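# Press the gauge pin on the magnet-marked fixture post

## Task

Find the one post on the checking fixture that has a yellow magnet on it. Press that post's gauge pin fully home and keep it there for about one second; afterwards the spring is allowed to push it back out. Do not disturb the other three pins, and do not move the magnet.

## Robot and tools

Robot: two UR20-type arms, left_arm and right_arm, each ending in a Robotiq 2F-85 two-finger gripper with a wrist camera. In the scene frame the origin sits at table-top height midway between the nominal bases. +z points up and +x points out over the table. left_arm is on the +y side, at about (0.060, 0.928, 0), and right_arm is at about (-0.064, -0.817, 0). Both are nearly unrotated about z. Arm names do not match image sides.

Frames: each arm reports its hand pose, velocities and targets in its own base frame. Pose offsets you send are taken along the axes of that arm's current Hand target. The fingers point along the gripper's +z and open and close along its y. end_effector_position is the point between the closed pads. Closed fingertips reach about 19 mm past it, and about 6 mm past it when fully open. A camera block sticks out roughly 10 cm toward the gripper's +x.

Row layout, shared by execute_actions and move: 18 numbers, each in [-1, 1]. The first 9 are for the left arm: dx, dy, dz, rx, ry, rz, then gripper position, force_limit and speed. The next 9 are the same for the right arm. Always send all 18, even when one arm stays put. dx..rz are an offset, not a pose. They count from that arm's Hand target as it was when the action or move began, along that target's axes. 1.0 equals 0.6 m of travel, or 180 degrees for rotation. rx, ry and rz together form one rotation vector. Six zeros re-command the current Hand target. Gripper position +1 is fully open (85 mm), the pads meet near -0.8, and -1 closes until something blocks. force_limit and speed also lie in -1..+1; speed runs from about 20 mm/s at -1 to 150 mm/s at +1. To leave a gripper unchanged, resend the position, force_limit and speed you last gave it, because 0 is itself a command.

execute_actions(actions, cameras): actions is a list of actions, each a list of up to 15 rows. Each row lasts one 1/30 s step, and the last row is held until the action's 15 steps are used. Every row in an action counts from the action's start pose, so repeating an offset in a later action moves the arm further. An empty list just returns state and images. cameras selects images: omitted, null or ["all"] gives all, [] gives none. The names are cam_left_wrist and cam_right_wrist.

move(target, speed, blend, stop_force, zero, blocking, cameras): sends each gripper along a straight line to an offset from its Hand target. target is one 18-number row, or a list of up to 15 rows, all counted from the same start Hand targets. speed is in m/s, from 0.002 to 0.5 (default 0.25), and rotation is capped at twice that in rad/s. blend, in metres, rounds corners in a list. stop_force, in N from 6 to 120, ends an arm's path once its wrist sensor feels that much push against the motion. zero=true (default) re-zeroes the sensor first. blocking=false returns early but cannot be combined with stop_force. Moves do not avoid obstacles or the other arm, and they last at most 10 s. The result adds a move: line with the ending: done, off_target, moving, held or fault. limits=paced means the pose was clipped, and limits=held means a check held steps back. done does not prove that nothing was touched.

wait(seconds 0–10) lets time pass. stop() brakes a running move, but the fingers keep moving. zoom_image(camera, region=[x0,y0,x1,y1] pixels, at most 504x504) enlarges part of a camera's latest image; both images are 896x504. zero_wrist_force(arm) re-zeroes that arm's wrist sensor. read_manual gives licence text only. finished_scene(scene = current scene number) ends the scene and cannot be undone.

Results: end_effector_position (m), quat_wxyz, Hand target (the last commanded pose after clipping, which the next offsets build on), joint positions and torques, and wrist force and torque in the gripper's own axes, plus the peak force since the last reading. object_status is 0 while moving, 1 when blocked while opening, 2 when blocked while closing (a grip), and 3 at the requested opening. position_measured is in counts: 3 is open and about 230 is closed. Reported positions can be a few cm off. Each step the controller clips commands to 150 mm and 16 degrees from the measured pose. A gripper often stops short of its target, so send the missing distance as a further offset.

For this job: find the magnet post with the wrist cameras, zooming in if needed. Put closed fingertips above that post's pin and press down slowly, using a small stop_force or short steps. Hold about a second, then lift off without stop_force.

Avoid: an arm is stiff, so a target set past firm contact, or a fast hit, can cause a fault stop. That happens at about 150 N of outside force or at joint torque limits (wrist joints 98.4 N m), and it brakes the arm for 10 s. Keep the arms apart, since a hard press between them can fail the task. Do not knock the magnet or the other pins, and never let anything fall off the table. Do not run paths close by an arm's own base. Long holds or pushing toward unreachable poses heat the motors; an over-temperature lock follows at 85 °C.

Each tool is called after ">>>" as name(argument=value, ...) on one line, values as JSON.

## Session

>>> execute_actions(actions=[])

Scene clock: 0.00 s.
left_arm: end_effector_position=(+0.6452, +0.5338, +0.3687) position_measured=3 object_status=3 end_effector_quat_wxyz=(+0.054, +0.895, -0.431, +0.101) | right_arm: end_effector_position=(+1.0094, -0.4085, +0.1239) position_measured=3 object_status=3 end_effector_quat_wxyz=(+0.497, -0.362, -0.574, -0.541)
Joint positions: left_arm=[0.541 -1.507 2.094 -2.179 -1.799 -1.706] | right_arm=[2.693 -2.576 -1.22 -2.623 2.507 -0.374]
Joint velocities: within noise
Joint torques (N m): no reading
Motor temperatures (°C): left_arm=[24 36 26 39 35 34] | right_arm=[29 36 36 38 34 39]
Wrist force (N): no reading
Wrist torque (N m): no reading
Wrist force, peak (N): no reading
Hand target: left_arm +0.6452, +0.5338, +0.3687; +0.054, +0.895, -0.431, +0.101 | right_arm +1.0094, -0.4085, +0.1239; +0.497, -0.362, -0.574, -0.541
Tool commands: left_gripper/position=+1.0 left_gripper/force_limit=+1.0 left_gripper/speed=+1.0 right_gripper/position=+1.0 right_gripper/force_limit=+1.0 right_gripper/speed=+1.0

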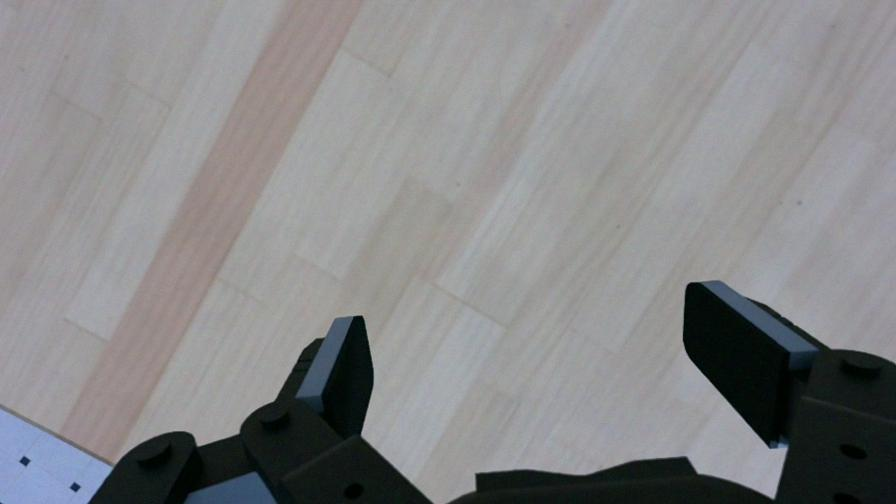

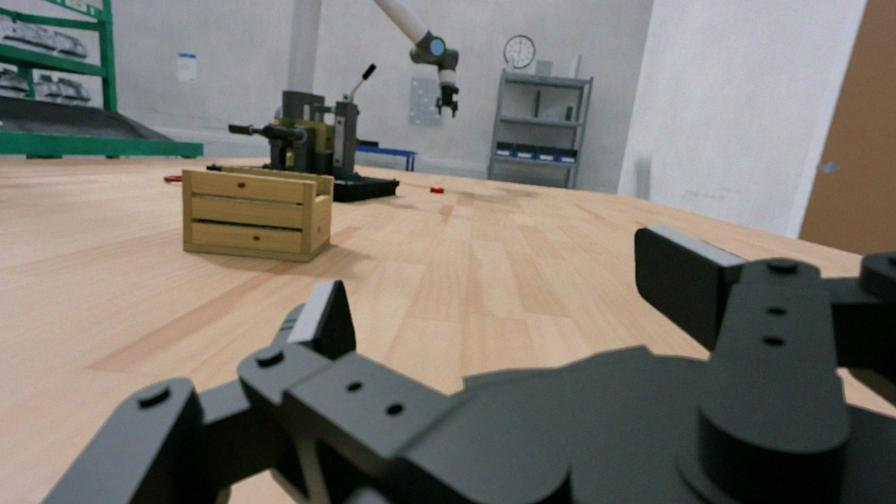

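>>> move(target=[-0.158,-0.571,-0.13,0,0,0,1,1,1,0,0,0,0,0,0,1,1,1], cameras=["cam_left_wrist"])

Scene clock: 2.53 s.
left_arm: end_effector_position=(+0.8449, +0.8336, +0.4199) position_measured=3 object_status=3 end_effector_quat_wxyz=(+0.054, +0.895, -0.431, +0.101) | right_arm: end_effector_position=(+1.0094, -0.4085, +0.1239) position_measured=3 object_status=3 end_effector_quat_wxyz=(+0.497, -0.362, -0.574, -0.541)
Joint positions: left_arm=[0.673 -1.154 1.541 -1.948 -1.799 -1.57] | right_arm=[2.693 -2.576 -1.22 -2.623 2.507 -0.374]
Joint velocities: within noise
Joint torques (N m): left_arm=[25.06 -153.15 -125.09 -5.95 -1.49 2.52] | right_arm=[2.07 245.21 73.1 -2.86 0.83 -0.32]
Motor temperatures (°C): left_arm=[24 36 26 39 35 34] | right_arm=[29 36 36 38 34 39]
Wrist force (N): left_arm=[-0.1 -0.8 0.2] | right_arm=[-0.2 0.2 0.0]
Wrist torque (N m): left_arm=[-0.10 -0.01 -0.01] | right_arm=[0.03 0.04 0.00]
Wrist force, peak (N): left_arm=[-0.8 -3.6 -0.3] | right_arm=[-0.3 0.5 0.4]
Hand target: left_arm +0.8450, +0.8337, +0.4199; +0.054, +0.895, -0.431, +0.101 | right_arm +1.0094, -0.4085, +0.1239; +0.497, -0.362, -0.574, -0.541
Off the commanded pose: left_arm 0.000 m, 0 deg | right_arm 0.000 m, 0 deg.
move: done
camera_calibration:
cam_left_wrist: T_world_to_cam=[[-0.854394, -0.519376, -0.0161125, 1.17839], [-0.518453, 0.849974, 0.0935458, -0.286569], [-0.0348902, 0.0882785, -0.995485, 0.499969], [0, 0, 0, 1]] pos_world=[0.87568, 0.811466, 0.543506]
Images, in order (width x height): cam_left_wrist 896x504.

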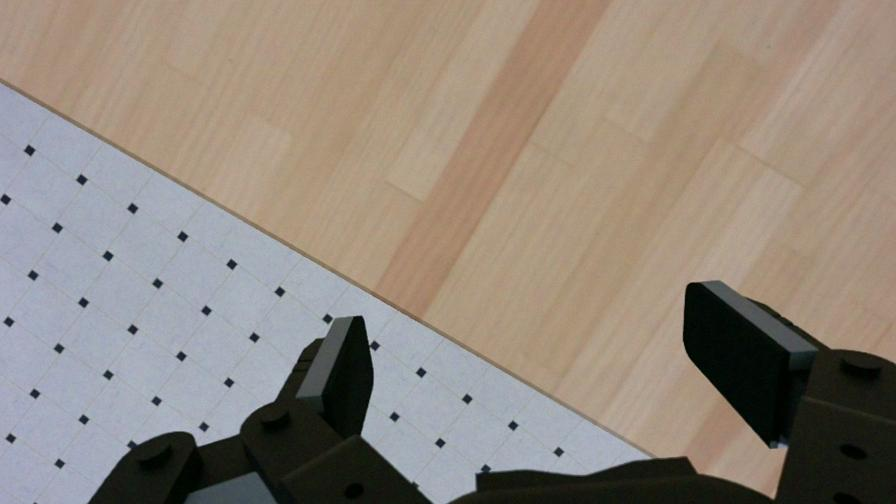

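>>> move(target=[0.494,0.763,0.038,0,0,0,1,1,1,0,0,0,0,0,0,1,1,1], cameras=[])

>>> move(target=[0.494,0.763,0.038,0,0,0,1,1,1,0,0,0,0,0,0,1,1,1], cameras=["cam_left_wrist","cam_right_wrist"])

>>> zoom_image(camera="cam_right_wrist", region=[150, 40, 480, 260])

Scene clock: 5.90 s.
left_arm: end_effector_position=(+0.6705, +0.3190, +0.4692) position_measured=3 object_status=3 end_effector_quat_wxyz=(+0.054, +0.895, -0.431, +0.101) | right_arm: end_effector_position=(+1.0094, -0.4085, +0.1239) position_measured=3 object_status=3 end_effector_quat_wxyz=(+0.497, -0.362, -0.574, -0.541)
Joint positions: left_arm=[0.269 -1.706 2.14 -2.088 -1.785 -1.985] | right_arm=[2.693 -2.576 -1.22 -2.623 2.507 -0.374]
Joint velocities: within noise
Joint torques (N m): left_arm=[-13.93 -97.12 -74.23 -7.61 4.5 -4.75] | right_arm=[3.41 251.33 71.83 -2.13 1 0.63]
Motor temperatures (°C): left_arm=[24 36 26 39 35 34] | right_arm=[29 36 36 38 34 39]
Wrist force (N): left_arm=[0.2 -0.3 0.3] | right_arm=[0.1 0.4 0.1]
Wrist torque (N m): left_arm=[-0.12 -0.13 0.00] | right_arm=[0.07 -0.02 0.00]
Wrist force, peak (N): left_arm=[-1.7 -3.0 0.6] | right_arm=[0.1 0.5 0.5]
Hand target: left_arm +0.6704, +0.3188, +0.4692; +0.054, +0.895, -0.431, +0.101 | right_arm +1.0094, -0.4085, +0.1239; +0.497, -0.362, -0.574, -0.541
Off the commanded pose: left_arm 0.000 m, 0 deg | right_arm 0.000 m, 0 deg.
move: done
No camera images: "cameras" was empty.

Scene clock: 8.73 s.
left_arm: end_effector_position=(+0.4959, -0.1959, +0.5185) position_measured=3 object_status=3 end_effector_quat_wxyz=(+0.054, +0.895, -0.431, +0.101) | right_arm: end_effector_position=(+1.0094, -0.4085, +0.1239) position_measured=3 object_status=3 end_effector_quat_wxyz=(+0.497, -0.362, -0.574, -0.541)
Joint positions: left_arm=[-0.731 -2.106 2.337 -2.026 -1.618 -2.981] | right_arm=[2.693 -2.576 -1.22 -2.623 2.507 -0.374]
Joint velocities: within noise
Joint torques (N m): left_arm=[-16.97 -11.29 -130.54 -7.69 5.22 -3.55] | right_arm=[-3.01 249.49 73.67 -2.05 2.07 1.54]
Motor temperatures (°C): left_arm=[24 36 26 39 35 34] | right_arm=[29 36 36 38 34 39]
Wrist force (N): left_arm=[-0.3 0.2 0.2] | right_arm=[0.2 0.2 0.2]
Wrist torque (N m): left_arm=[-0.03 0.07 0.02] | right_arm=[0.03 -0.03 0.00]
Wrist force, peak (N): left_arm=[1.5 2.9 0.4] | right_arm=[0.1 0.5 0.5]
Hand target: left_arm +0.4958, -0.1960, +0.5185; +0.054, +0.895, -0.431, +0.101 | right_arm +1.0094, -0.4085, +0.1239; +0.497, -0.362, -0.574, -0.541
Off the commanded pose: left_arm 0.000 m, 0 deg | right_arm 0.000 m, 0 deg.
move: done
camera_calibration:
cam_left_wrist: T_world_to_cam=[[-0.854393, -0.51938, -0.0160575, 0.347093], [-0.518453, 0.849977, 0.0935169, 0.398292], [-0.0349222, 0.0882252, -0.995488, 0.676821], [0, 0, 0, 1]] pos_world=[0.526685, -0.217979, 0.642093]
cam_right_wrist: T_world_to_cam=[[0.990428, 0.101547, 0.093492, -0.953144], [0.111518, -0.189542, -0.975519, -0.0596443], [-0.0813401, 0.976607, -0.199052, 0.633654], [0, 0, 0, 1]] pos_world=[1.00221, -0.533347, 0.157057]

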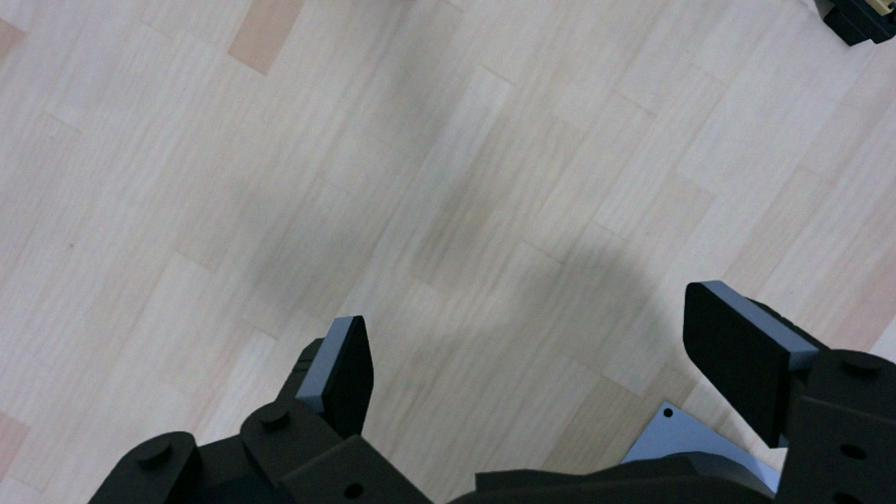

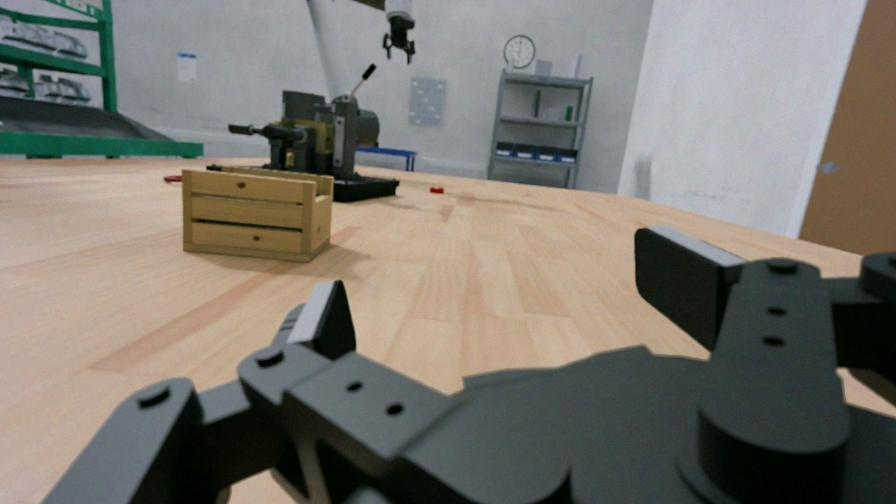

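Scaled by 1.527 from the camera's 896x504 image, which has a finer 1280x720 frame.

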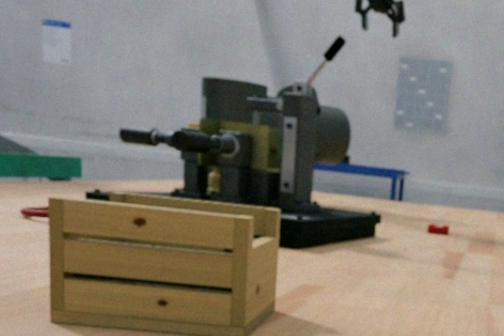

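>>> move(target=[0,0,0,0,0,0,1,1,1,0.4,0.109,0.033,0.32,-0.05,0.027,1,1,1], cameras=["cam_right_wrist"])

Scene clock: 11.83 s.
left_arm: end_effector_position=(+0.4958, -0.1960, +0.5186) position_measured=3 object_status=3 end_effector_quat_wxyz=(+0.054, +0.895, -0.431, +0.101) | right_arm: end_effector_position=(+1.0097, -0.4086, +0.3733) position_measured=3 object_status=3 end_effector_quat_wxyz=(-0.587, +0.140, +0.783, +0.149)
Joint positions: left_arm=[-0.731 -2.106 2.337 -2.026 -1.617 -2.981] | right_arm=[2.89 -2.427 -0.971 -2.611 1.739 -0.024]
Joint velocities: within noise
Joint torques (N m): left_arm=[-13.14 -2.94 -105.66 -12.49 5.45 -3.63] | right_arm=[21.28 259.59 104.84 -7.06 -3.36 4.31]
Motor temperatures (°C): left_arm=[24 36 26 39 35 34] | right_arm=[29 36 36 38 34 39]
Wrist force (N): left_arm=[-0.3 0.1 0.3] | right_arm=[-0.7 0.2 1.9]
Wrist torque (N m): left_arm=[-0.05 0.07 0.02] | right_arm=[0.44 0.48 0.00]
Wrist force, peak (N): left_arm=[-0.6 -0.1 0.5] | right_arm=[-2.1 -1.0 0.0]
Hand target: left_arm +0.4958, -0.1960, +0.5185; +0.054, +0.895, -0.431, +0.101 | right_arm +1.0098, -0.4086, +0.3734; -0.587, +0.140, +0.783, +0.149
Off the commanded pose: left_arm 0.000 m, 0 deg | right_arm 0.000 m, 0 deg.
move: done
camera_calibration:
cam_right_wrist: T_world_to_cam=[[0.494504, 0.866257, -0.0711591, -0.10211], [0.435591, -0.317837, -0.842164, -0.245814], [-0.752148, 0.385457, -0.534506, 1.24452], [0, 0, 0, 1]] pos_world=[1.09363, -0.469383, 0.450919]
Images, in order (width x height): cam_right_wrist 896x504.

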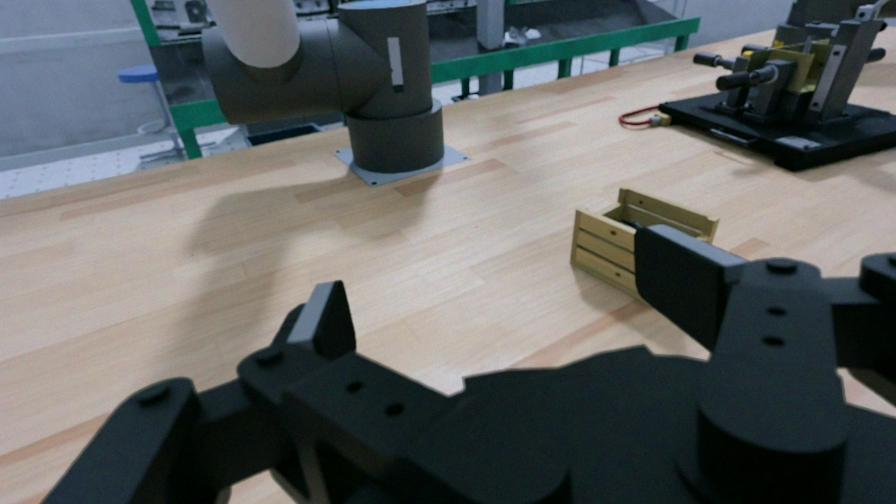

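>>> zoom_image(camera="cam_right_wrist", region=[600, 0, 896, 180])

Scaled by 1.703 from the camera's 896x504 image, which has a finer 1280x720 frame.

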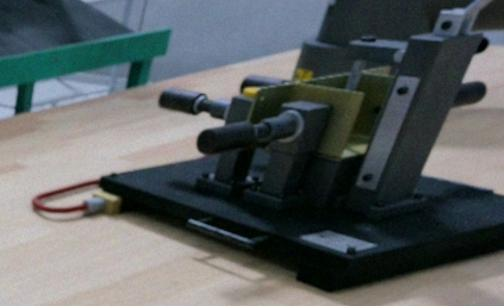

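>>> move(target=[0,0,0,0,0,0,1,1,1,0.19,0.94,0.743,-0.08,-0.006,0.022,1,1,1], cameras=["cam_right_wrist"])

>>> zoom_image(camera="cam_right_wrist", region=[200, 0, 704, 320])

Scene clock: 16.30 s.
left_arm: end_effector_position=(+0.4958, -0.1960, +0.5185) position_measured=3 object_status=3 end_effector_quat_wxyz=(+0.054, +0.895, -0.431, +0.101) | right_arm: end_effector_position=(+0.8098, +0.2905, +0.4025) position_measured=3 object_status=3 end_effector_quat_wxyz=(-0.562, +0.241, +0.759, +0.224)
Joint positions: left_arm=[-0.731 -2.106 2.337 -2.026 -1.617 -2.981] | right_arm=[3.411 -1.998 -1.7 -2.136 2.477 0.291]
Joint velocities: within noise
Joint torques (N m): left_arm=[-17.73 -2.1 -93.39 -12.49 4.2 -3.83] | right_arm=[20.99 177.04 75.06 8.45 8.72 5.59]
Motor temperatures (°C): left_arm=[24 36 26 39 35 34] | right_arm=[29 36 36 37 34 39]
Wrist force (N): left_arm=[-0.4 -0.2 0.2] | right_arm=[-0.2 0.7 1.0]
Wrist torque (N m): left_arm=[-0.10 0.08 0.02] | right_arm=[0.41 0.40 0.05]
Wrist force, peak (N): left_arm=[-0.9 -0.1 0.5] | right_arm=[0.6 2.5 3.7]
Hand target: left_arm +0.4958, -0.1960, +0.5185; +0.054, +0.895, -0.431, +0.101 | right_arm +0.8098, +0.2907, +0.4025; -0.562, +0.241, +0.759, +0.224
Off the commanded pose: left_arm 0.000 m, 0 deg | right_arm 0.000 m, 0 deg.
move: done
camera_calibration:
cam_right_wrist: T_world_to_cam=[[0.701381, 0.709304, -0.0703728, -0.729056], [0.339808, -0.419525, -0.841742, 0.195032], [-0.626574, 0.566469, -0.535274, 0.686307], [0, 0, 0, 1]] pos_world=[0.875095, 0.210172, 0.480223]
Images, in order (width x height): cam_right_wrist 896x504.

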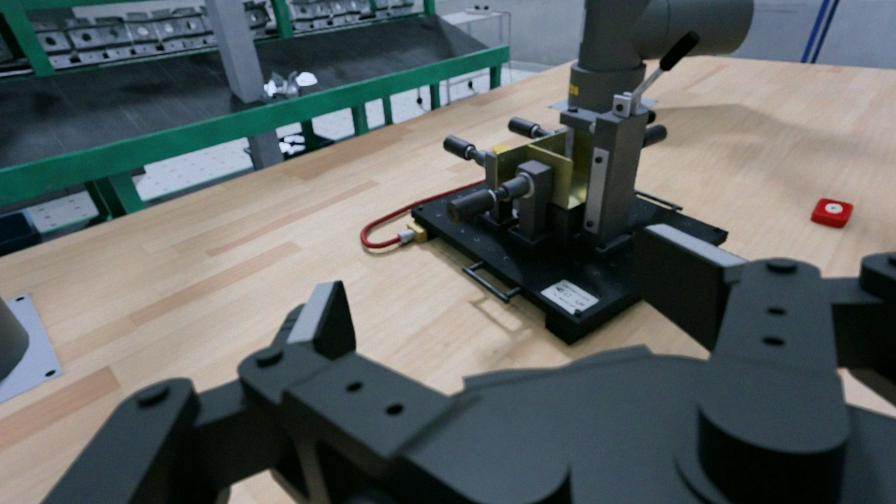

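Scaled by 1.000.

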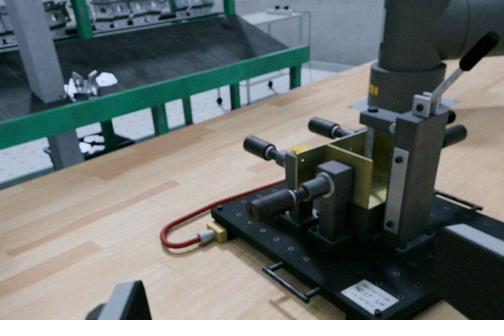

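>>> zoom_image(camera="cam_right_wrist", region=[420, 90, 700, 260])

Scaled by 1.800 from the camera's 896x504 image, which has a finer 1280x720 frame.

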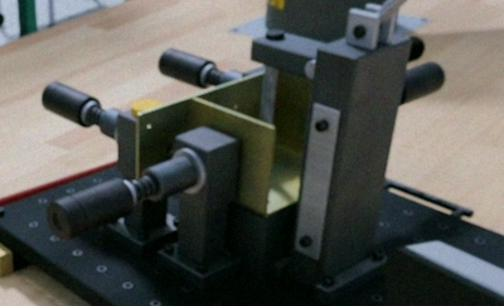

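>>> move(target=[0.253,0.74,0.067,0,0,0,-1,1,1,0,0,0,0,0,0,1,1,1], cameras=[])

>>> move(target=[-0.328,0.52,0.048,0,0,0,-1,1,1,0,0,0,0,0,0,1,1,1])

Scene clock: 19.70 s.
left_arm: end_effector_position=(+0.2465, -0.5953, +0.5180) position_measured=235 object_status=3 end_effector_quat_wxyz=(+0.054, +0.895, -0.431, +0.101) | right_arm: end_effector_position=(+0.8098, +0.2907, +0.4025) position_measured=3 object_status=3 end_effector_quat_wxyz=(-0.562, +0.241, +0.759, +0.224)
Joint positions: left_arm=[-1.57 -1.947 2.256 -2.065 -1.436 -3.802] | right_arm=[3.412 -1.998 -1.7 -2.136 2.478 0.291]
Joint velocities: within noise
Joint torques (N m): left_arm=[-12.91 12.36 -124.13 -14.67 6.54 -4.35] | right_arm=[21.74 178.32 90.2 4.28 6.8 5.55]
Motor temperatures (°C): left_arm=[24 36 26 39 35 34] | right_arm=[29 36 36 37 34 39]
Wrist force (N): left_arm=[-0.2 -0.1 0.5] | right_arm=[-0.1 0.6 1.0]
Wrist torque (N m): left_arm=[-0.03 0.01 0.03] | right_arm=[0.39 0.37 0.05]
Wrist force, peak (N): left_arm=[0.7 3.0 0.2] | right_arm=[0.0 0.9 1.6]
Hand target: left_arm +0.2464, -0.5955, +0.5180; +0.054, +0.895, -0.431, +0.101 | right_arm +0.8098, +0.2907, +0.4025; -0.562, +0.241, +0.759, +0.224
Off the commanded pose: left_arm 0.000 m, 0 deg | right_arm 0.000 m, 0 deg.
move: done
No camera images: "cameras" was empty.

Scene clock: 21.77 s.
left_arm: end_effector_position=(-0.1133, -0.6455, +0.4483) position_measured=235 object_status=3 end_effector_quat_wxyz=(+0.054, +0.895, -0.431, +0.101) | right_arm: end_effector_position=(+0.8098, +0.2907, +0.4025) position_measured=3 object_status=3 end_effector_quat_wxyz=(-0.562, +0.241, +0.759, +0.224)
Joint positions: left_arm=[-2.175 -1.87 2.288 -2.065 -1.355 -4.411] | right_arm=[3.412 -1.998 -1.7 -2.136 2.478 0.291]
Joint velocities: within noise
Joint torques (N m): left_arm=[-20.94 11.38 -126.47 -13.49 6.71 -4.57] | right_arm=[21.2 175.29 94.12 3 6.78 4.54]
Motor temperatures (°C): left_arm=[24 36 26 39 35 34] | right_arm=[29 36 36 37 34 39]
Wrist force (N): left_arm=[0.4 0.1 -0.1] | right_arm=[-0.2 0.5 1.1]
Wrist torque (N m): left_arm=[-0.04 -0.12 0.02] | right_arm=[0.38 0.40 0.04]
Wrist force, peak (N): left_arm=[-1.8 2.9 -0.1] | right_arm=[-0.2 0.9 1.4]
Hand target: left_arm -0.1135, -0.6455, +0.4482; +0.054, +0.895, -0.431, +0.101 | right_arm +0.8098, +0.2907, +0.4025; -0.562, +0.241, +0.759, +0.224
Off the commanded pose: left_arm 0.000 m, 0 deg | right_arm 0.000 m, 0 deg.
move: done
camera_calibration:
cam_left_wrist: T_world_to_cam=[[-0.854391, -0.519382, -0.0160729, -0.408053], [-0.518457, 0.849975, 0.0935136, 0.471169], [-0.0349077, 0.0882303, -0.995488, 0.625299], [0, 0, 0, 1]] pos_world=[-0.0825283, -0.667588, 0.571859]
cam_right_wrist: T_world_to_cam=[[0.701425, 0.709259, -0.0703806, -0.729153], [0.339804, -0.419576, -0.841718, 0.195123], [-0.626526, 0.566487, -0.535311, 0.686162], [0, 0, 0, 1]] pos_world=[0.875041, 0.210326, 0.48023]

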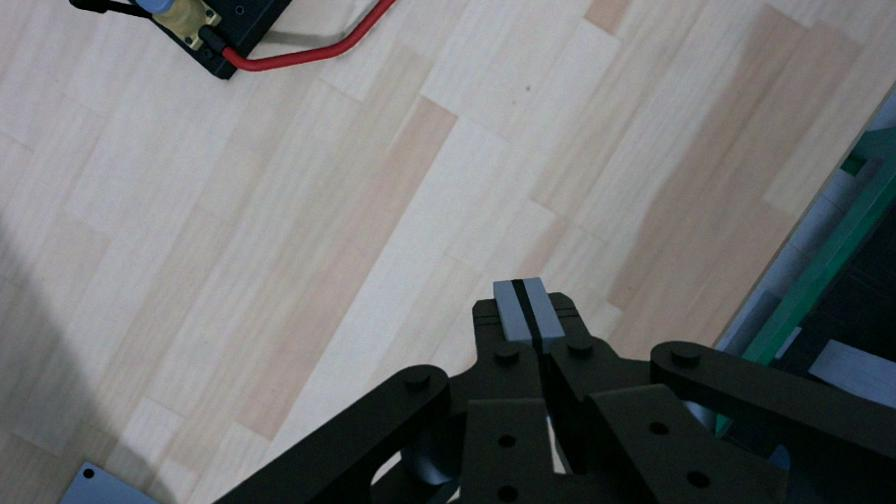

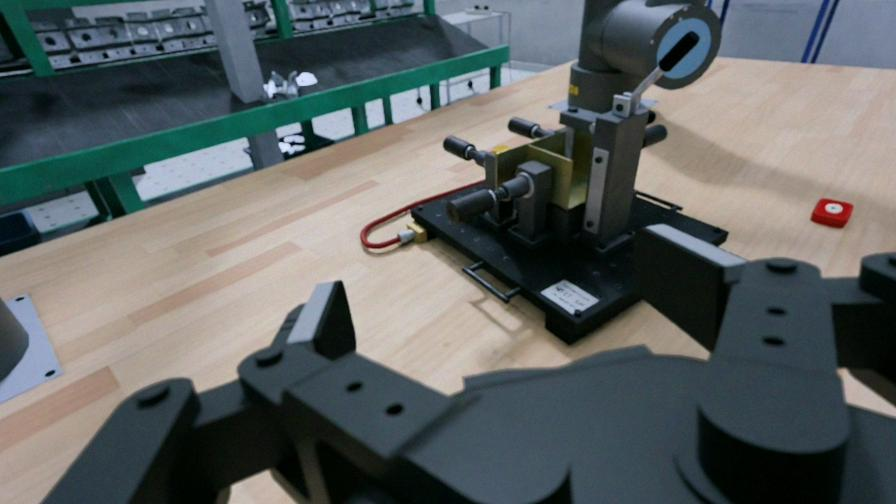

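>>> move(target=[0.43,-0.105,-0.07,0,0,0,-1,1,1,0,0,0,0,0,0,1,1,1], cameras=["cam_left_wrist"])

Scene clock: 24.27 s.
left_arm: end_effector_position=(+0.0870, -0.7946, +0.5470) position_measured=235 object_status=3 end_effector_quat_wxyz=(+0.054, +0.895, -0.431, +0.101) | right_arm: end_effector_position=(+0.8098, +0.2907, +0.4025) position_measured=3 object_status=3 end_effector_quat_wxyz=(-0.562, +0.241, +0.759, +0.224)
Joint positions: left_arm=[-1.791 -1.735 2.065 -2.053 -1.399 -4.023] | right_arm=[3.412 -1.998 -1.7 -2.136 2.478 0.291]
Joint velocities: within noise
Joint torques (N m): left_arm=[20.13 -31.8 -129.69 -7.19 -4.47 2.4] | right_arm=[20.11 175.66 91.12 2.95 6.59 4.08]
Motor temperatures (°C): left_arm=[24 36 26 39 35 34] | right_arm=[29 36 36 37 34 39]
Wrist force (N): left_arm=[0.5 -0.4 -0.1] | right_arm=[0.0 0.6 1.1]
Wrist torque (N m): left_arm=[-0.06 -0.15 0.01] | right_arm=[0.38 0.35 0.04]
Wrist force, peak (N): left_arm=[3.4 -1.1 -0.8] | right_arm=[-0.1 0.7 1.7]
Hand target: left_arm +0.0872, -0.7947, +0.5471; +0.054, +0.895, -0.431, +0.101 | right_arm +0.8098, +0.2907, +0.4025; -0.562, +0.241, +0.759, +0.224
Off the commanded pose: left_arm 0.000 m, 0 deg | right_arm 0.000 m, 0 deg.
move: done
camera_calibration:
cam_left_wrist: T_world_to_cam=[[-0.854398, -0.519369, -0.0161173, -0.312694], [-0.518448, 0.849982, 0.093504, 0.692611], [-0.0348636, 0.0882456, -0.995488, 0.743727], [0, 0, 0, 1]] pos_world=[0.117847, -0.81674, 0.67057]
Images, in order (width x height): cam_left_wrist 896x504.

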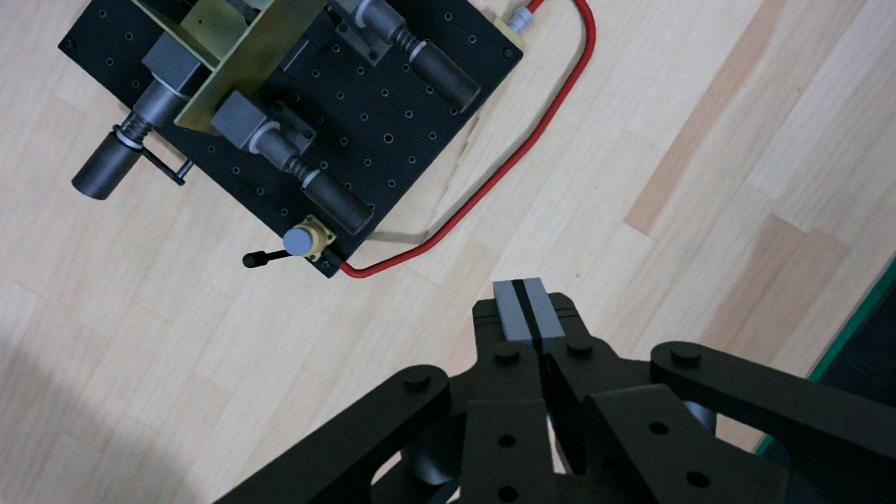

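>>> move(target=[0.305,0.036,0.07,0,0,0,-1,1,1,0,0,0,0,0,0,1,1,1], cameras=["cam_left_wrist"])

Scene clock: 26.10 s.
left_arm: end_effector_position=(+0.1872, -0.9549, +0.5479) position_measured=235 object_status=3 end_effector_quat_wxyz=(+0.054, +0.895, -0.431, +0.101) | right_arm: end_effector_position=(+0.8098, +0.2907, +0.4025) position_measured=3 object_status=3 end_effector_quat_wxyz=(-0.562, +0.241, +0.759, +0.224)
Joint positions: left_arm=[-1.637 -1.524 1.873 -2.097 -1.424 -3.869] | right_arm=[3.412 -1.998 -1.7 -2.136 2.478 0.291]
Joint velocities: within noise
Joint torques (N m): left_arm=[13.03 -79.27 -125.58 -6.43 -3.44 2.22] | right_arm=[19.12 176.87 90.66 1.86 6.22 4.32]
Motor temperatures (°C): left_arm=[24 36 26 39 35 34] | right_arm=[29 36 36 37 34 39]
Wrist force (N): left_arm=[0.2 -0.2 0.2] | right_arm=[-0.3 0.5 1.3]
Wrist torque (N m): left_arm=[-0.04 -0.07 0.02] | right_arm=[0.37 0.41 0.05]
Wrist force, peak (N): left_arm=[3.3 0.0 0.5] | right_arm=[-0.1 0.9 1.4]
Hand target: left_arm +0.1873, -0.9550, +0.5479; +0.054, +0.895, -0.431, +0.101 | right_arm +0.8098, +0.2907, +0.4025; -0.562, +0.241, +0.759, +0.224
Off the commanded pose: left_arm 0.000 m, 0 deg | right_arm 0.000 m, 0 deg.
move: done
camera_calibration:
cam_left_wrist: T_world_to_cam=[[-0.854398, -0.51937, -0.0160516, -0.310382], [-0.518446, 0.84999, 0.0934338, 0.880726], [-0.0348831, 0.0881516, -0.995496, 0.762155], [0, 0, 0, 1]] pos_world=[0.218005, -0.976997, 0.671451]
Images, in order (width x height): cam_left_wrist 896x504.

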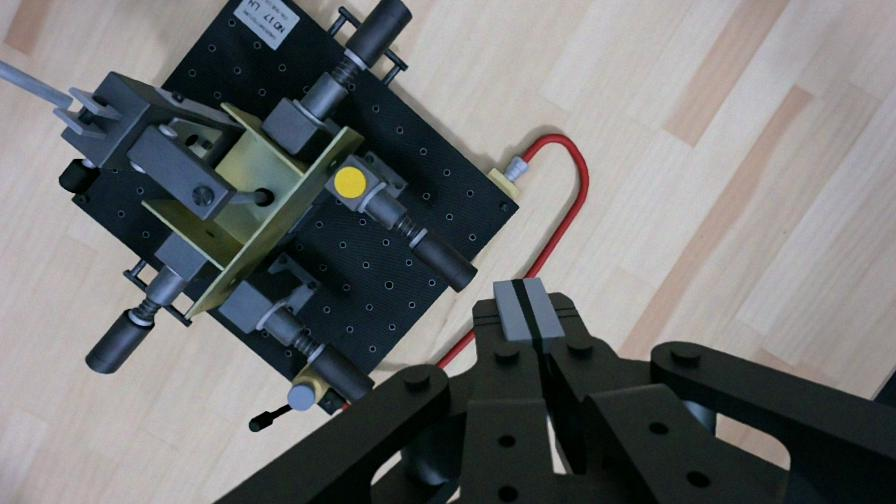

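>>> move(target=[-0.311,0.082,0.558,0.0295,-0.0686,-0.2296,-1,1,1,0,0,0,0,0,0,1,1,1])

>>> zoom_image(camera="cam_right_wrist", region=[350, 20, 700, 260])

Scene clock: 29.30 s.
left_arm: end_effector_position=(+0.0802, -0.9051, +0.1801) position_measured=235 object_status=3 end_effector_quat_wxyz=(+0.000, +0.996, -0.086, +0.000) | right_arm: end_effector_position=(+0.8098, +0.2907, +0.4025) position_measured=3 object_status=3 end_effector_quat_wxyz=(-0.562, +0.241, +0.759, +0.224)
Joint positions: left_arm=[-1.706 -1.283 2.13 -2.417 -1.571 -4.675] | right_arm=[3.412 -1.998 -1.7 -2.136 2.478 0.291]
Joint velocities: within noise
Joint torques (N m): left_arm=[-20.2 -119.11 -55.93 -13.48 -4.79 -4.82] | right_arm=[20.39 171.75 89.45 1.33 6.59 3.67]
Motor temperatures (°C): left_arm=[24 36 26 39 35 34] | right_arm=[29 36 36 37 34 39]
Wrist force (N): left_arm=[-0.2 -0.1 -0.2] | right_arm=[-0.3 0.6 0.8]
Wrist torque (N m): left_arm=[-0.10 -0.09 0.06] | right_arm=[0.40 0.40 0.04]
Wrist force, peak (N): left_arm=[-0.9 -0.2 3.1] | right_arm=[-0.3 0.9 1.3]
Hand target: left_arm +0.0801, -0.9051, +0.1799; +0.000, +0.996, -0.086, +0.000 | right_arm +0.8098, +0.2907, +0.4025; -0.562, +0.241, +0.759, +0.224
Off the commanded pose: left_arm 0.000 m, 0 deg | right_arm 0.000 m, 0 deg.
move: done
camera_calibration:
cam_left_wrist: T_world_to_cam=[[-0.297034, -0.954862, 0.00312294, -0.824173], [-0.905554, 0.28273, 0.316286, 0.29476], [-0.302892, 0.0911195, -0.948659, 0.403633], [0, 0, 0, 1]] pos_world=[0.144371, -0.907087, 0.292255]
cam_right_wrist: T_world_to_cam=[[0.701426, 0.709259, -0.0703807, -0.729153], [0.339804, -0.419576, -0.841718, 0.195123], [-0.626526, 0.566487, -0.535311, 0.686162], [0, 0, 0, 1]] pos_world=[0.875041, 0.210326, 0.48023]

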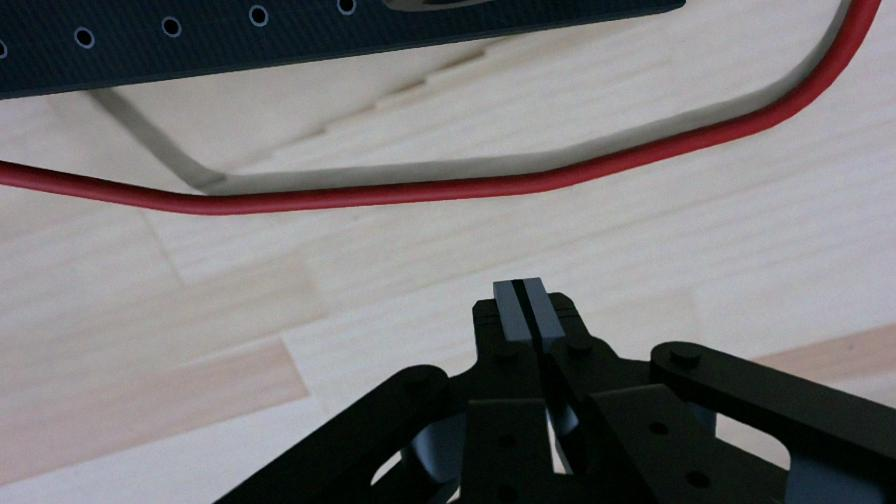

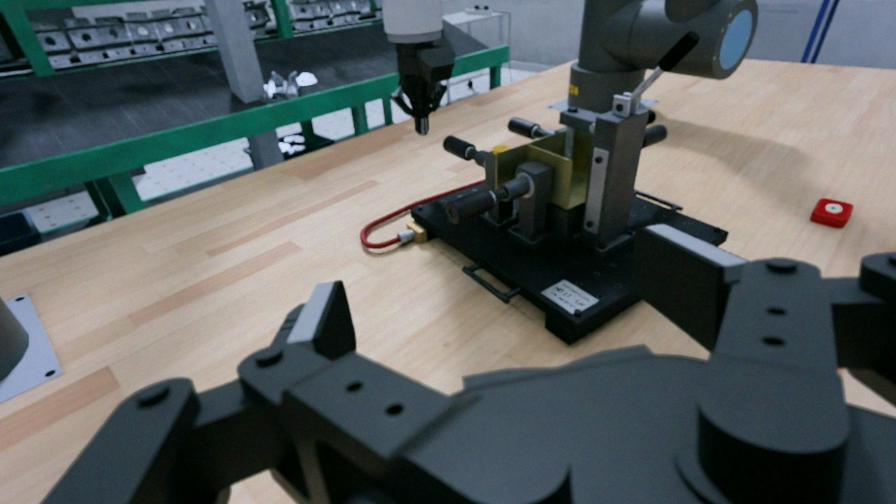

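Scaled by 1.440 from the camera's 896x504 image, which has a finer 1280x720 frame.

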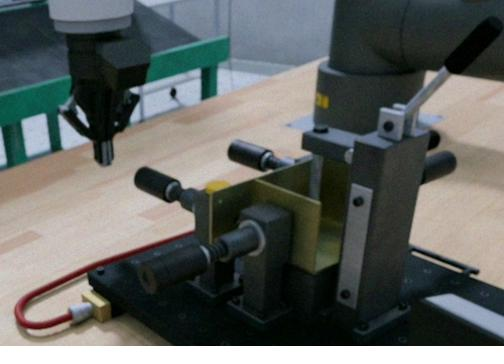

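>>> move(target=[0.085,-0.014,0.036,0,0,0,-1,1,1,0,0,0,0,0,0,1,1,1], cameras=["cam_right_wrist"])

>>> zoom_image(camera="cam_right_wrist", region=[380, 60, 580, 200])

>>> move(target=[0.15,0,0,0,0,0,-1,1,1,0,0,0,0,0,0,1,1,1], speed=0.02, stop_force=50)

>>> zoom_image(camera="cam_right_wrist", region=[380, 60, 580, 200])

Scene clock: 30.90 s.
left_arm: end_effector_position=(+0.1316, -0.9054, +0.1583) position_measured=235 object_status=3 end_effector_quat_wxyz=(+0.000, +0.996, -0.086, +0.000) | right_arm: end_effector_position=(+0.8098, +0.2907, +0.4025) position_measured=3 object_status=3 end_effector_quat_wxyz=(-0.562, +0.241, +0.759, +0.224)
Joint positions: left_arm=[-1.648 -1.255 2.132 -2.447 -1.571 -4.617] | right_arm=[3.412 -1.998 -1.7 -2.136 2.478 0.291]
Joint velocities: within noise
Joint torques (N m): left_arm=[17.83 -108.26 -97.62 -14.69 3.44 1.59] | right_arm=[16.19 174.96 86.51 0.41 6.28 4.51]
Motor temperatures (°C): left_arm=[24 36 26 39 35 34] | right_arm=[28 36 36 37 34 39]
Wrist force (N): left_arm=[0.0 0.0 0.0] | right_arm=[-0.1 0.7 1.0]
Wrist torque (N m): left_arm=[-0.10 -0.08 0.03] | right_arm=[0.40 0.37 0.05]
Wrist force, peak (N): left_arm=[-2.0 0.2 -0.7] | right_arm=[0.1 0.6 1.4]
Hand target: left_arm +0.1318, -0.9055, +0.1583; +0.000, +0.996, -0.086, +0.000 | right_arm +0.8098, +0.2907, +0.4025; -0.562, +0.241, +0.759, +0.224
Off the commanded pose: left_arm 0.000 m, 0 deg | right_arm 0.000 m, 0 deg.
move: done
camera_calibration:
cam_right_wrist: T_world_to_cam=[[0.701426, 0.709259, -0.0703805, -0.729153], [0.339804, -0.419576, -0.841718, 0.195123], [-0.626526, 0.566487, -0.535311, 0.686162], [0, 0, 0, 1]] pos_world=[0.875041, 0.210326, 0.48023]
Images, in order (width x height): cam_right_wrist 896x504.

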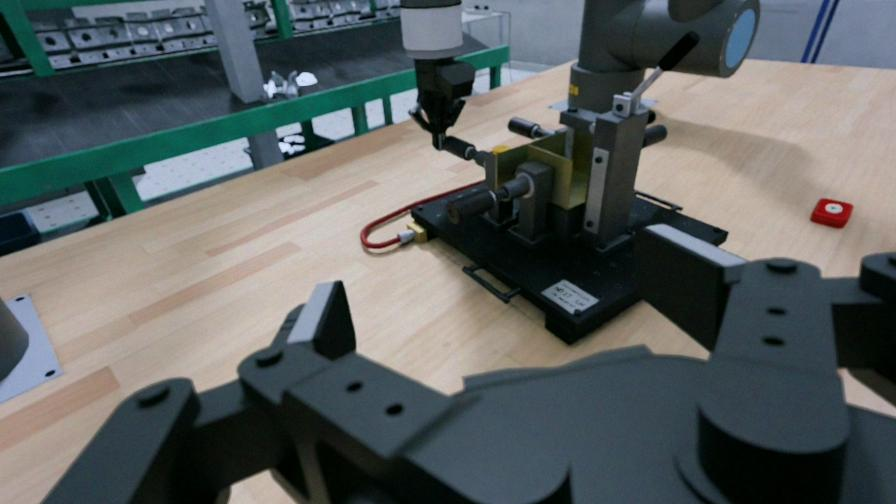

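Scaled by 2.520 from the camera's 896x504 image, which has a finer 1280x720 frame.

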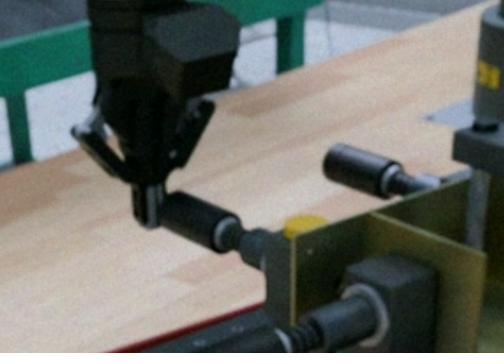

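Scene clock: 34.30 s.
left_arm: end_effector_position=(+0.1726, -0.9126, +0.1583) position_measured=235 object_status=3 end_effector_quat_wxyz=(+0.000, +0.996, -0.086, +0.000) | right_arm: end_effector_position=(+0.8098, +0.2907, +0.4025) position_measured=3 object_status=3 end_effector_quat_wxyz=(-0.562, +0.241, +0.759, +0.224)
Joint positions: left_arm=[-1.602 -1.242 2.113 -2.44 -1.571 -4.571] | right_arm=[3.412 -1.998 -1.7 -2.136 2.478 0.291]
Joint velocities: within noise
Joint torques (N m): left_arm=[16.37 -174.74 -56.29 -10.89 15.1 -4.1] | right_arm=[16.41 175.97 88.02 0 6.22 4.06]
Motor temperatures (°C): left_arm=[24 36 26 39 35 34] | right_arm=[28 36 36 37 34 39]
Wrist force (N): left_arm=[-42.4 6.0 4.3] | right_arm=[-0.3 0.6 1.2]
Wrist torque (N m): left_arm=[-0.01 0.83 -0.14] | right_arm=[0.40 0.41 0.04]
Wrist force, peak (N): left_arm=[-106.1 -15.3 -20.6] | right_arm=[-0.2 0.8 1.5]
Hand target: left_arm +0.1726, -0.9126, +0.1583; +0.000, +0.996, -0.086, +0.000 (not the last commanded pose) | right_arm +0.8098, +0.2907, +0.4025; -0.562, +0.241, +0.759, +0.224
Off the commanded pose: left_arm 0.049 m, 0 deg | right_arm 0.000 m, 0 deg.
move: contact (left_arm)
camera_calibration:
cam_left_wrist: T_world_to_cam=[[-0.29683, -0.954925, 0.00310553, -0.803923], [-0.905616, 0.282532, 0.316283, 0.387333], [-0.302904, 0.0910698, -0.94866, 0.411655], [0, 0, 0, 1]] pos_world=[0.236838, -0.914609, 0.270511]
cam_right_wrist: T_world_to_cam=[[0.701426, 0.709259, -0.0703806, -0.729153], [0.339804, -0.419576, -0.841718, 0.195123], [-0.626526, 0.566487, -0.53531, 0.686162], [0, 0, 0, 1]] pos_world=[0.875041, 0.210326, 0.48023]

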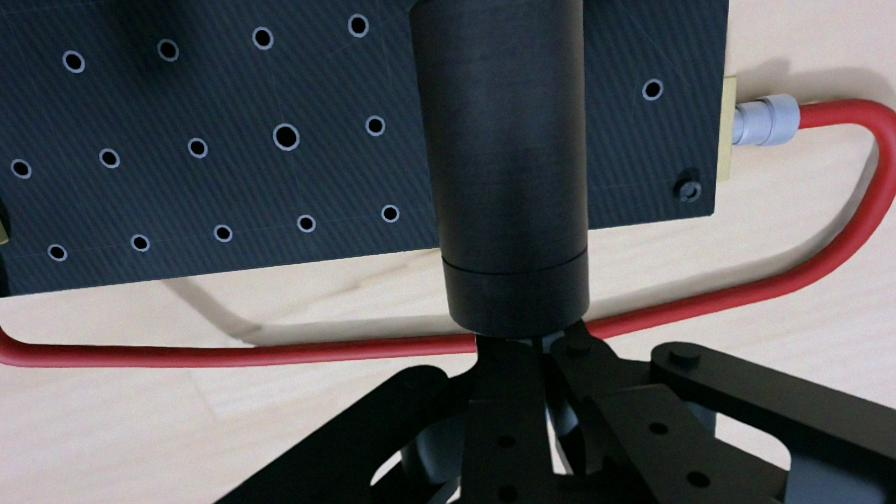

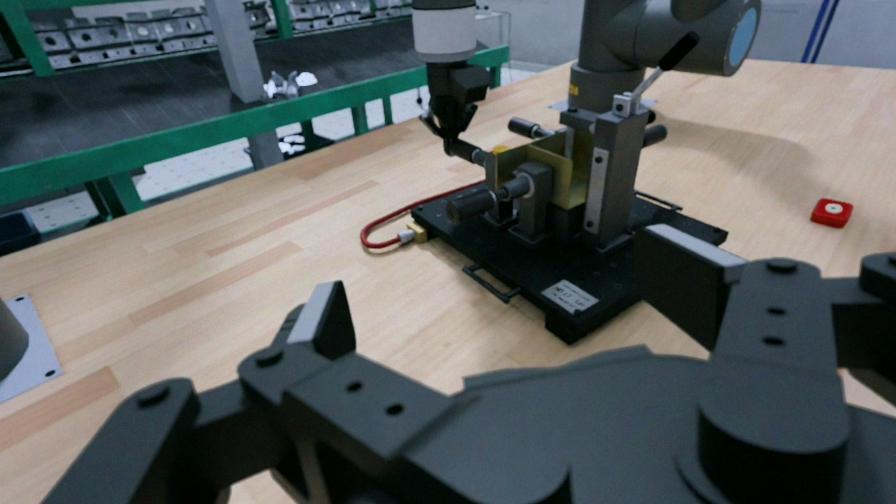

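Scaled by 2.520 from the camera's 896x504 image, which has a finer 1280x720 frame.

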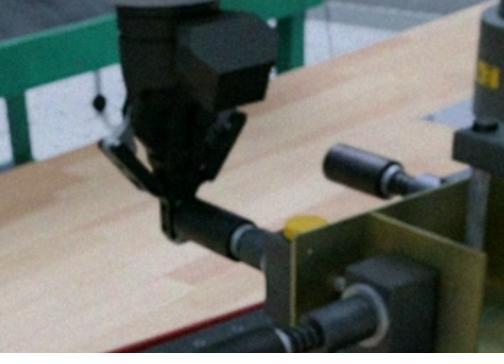

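>>> move(target=[0.0025,0,0,0,0,0,-1,1,1,0,0,0,0,0,0,1,1,1], speed=0.005, cameras=[])

>>> wait(seconds=1.3, cameras=[])

>>> move(target=[-0.14,0,0,0,0,0,-1,1,1,0,0,0,0,0,0,1,1,1], speed=0.1)

Scene clock: 35.47 s.
left_arm: end_effector_position=(+0.1711, -0.9123, +0.1582) position_measured=235 object_status=3 end_effector_quat_wxyz=(+0.000, +0.996, -0.085, -0.001) | right_arm: end_effector_position=(+0.8098, +0.2907, +0.4025) position_measured=3 object_status=3 end_effector_quat_wxyz=(-0.562, +0.241, +0.759, +0.224)
Joint positions: left_arm=[-1.603 -1.243 2.113 -2.44 -1.573 -4.574] | right_arm=[3.412 -1.998 -1.7 -2.136 2.478 0.291]
Joint velocities: within noise
Joint torques (N m): left_arm=[8.59 -144.5 -76 -9.55 0.8 0.9] | right_arm=[15.53 171.6 86.13 0.12 6.24 4.24]
Motor temperatures (°C): left_arm=[24 36 26 39 35 34] | right_arm=[28 36 36 37 34 39]
Wrist force (N): left_arm=[-11.8 0.1 -0.2] | right_arm=[-0.3 0.8 1.2]
Wrist torque (N m): left_arm=[-0.10 0.13 -0.01] | right_arm=[0.42 0.41 0.05]
Wrist force, peak (N): left_arm=[-152.2 -0.9 -11.4] | right_arm=[-0.1 0.8 1.4]
Hand target: left_arm +0.1711, -0.9123, +0.1582; +0.000, +0.996, -0.085, -0.001 (not the last commanded pose) | right_arm +0.8098, +0.2907, +0.4025; -0.562, +0.241, +0.759, +0.224
Tool commands: left_gripper/position=-1.0 left_gripper/force_limit=+1.0 left_gripper/speed=+1.0 right_gripper/position=+1.0 right_gripper/force_limit=+1.0 right_gripper/speed=+1.0
Off the commanded pose: left_arm 0.003 m, 0 deg | right_arm 0.000 m, 0 deg.
FORCE FAULT: contact force on the left arm reached its limit, and that arm stopped. The contact can be on any part of that arm, not only on its tool. That arm's remaining commands of this call were not run. That arm is still stopped at the end of this call. That arm stays stopped for about 10 more seconds. Until then a move that you send moves the other arm only, and its call returns only when the move has ended. Once the stop has ended, the next robot result says so. If the stop ends while you think or write, that arm runs what you send next, counted from a new Hand target: where the arm stands when the stop ends. While its stop runs, that arm takes no new command, but its gripper still runs the gripper command that each later call begins with. Until it ends, the stop uses up actions while you think or wait. An arm that is not stopped still takes commands.
move: fault (left_arm)
No camera images: "cameras" was empty.

not run: an earlier result of this reply reported a stop or a fault. Calls in your next reply go to the robot.

not run: an earlier result of this reply reported a stop or a fault. Calls in your next reply go to the robot.


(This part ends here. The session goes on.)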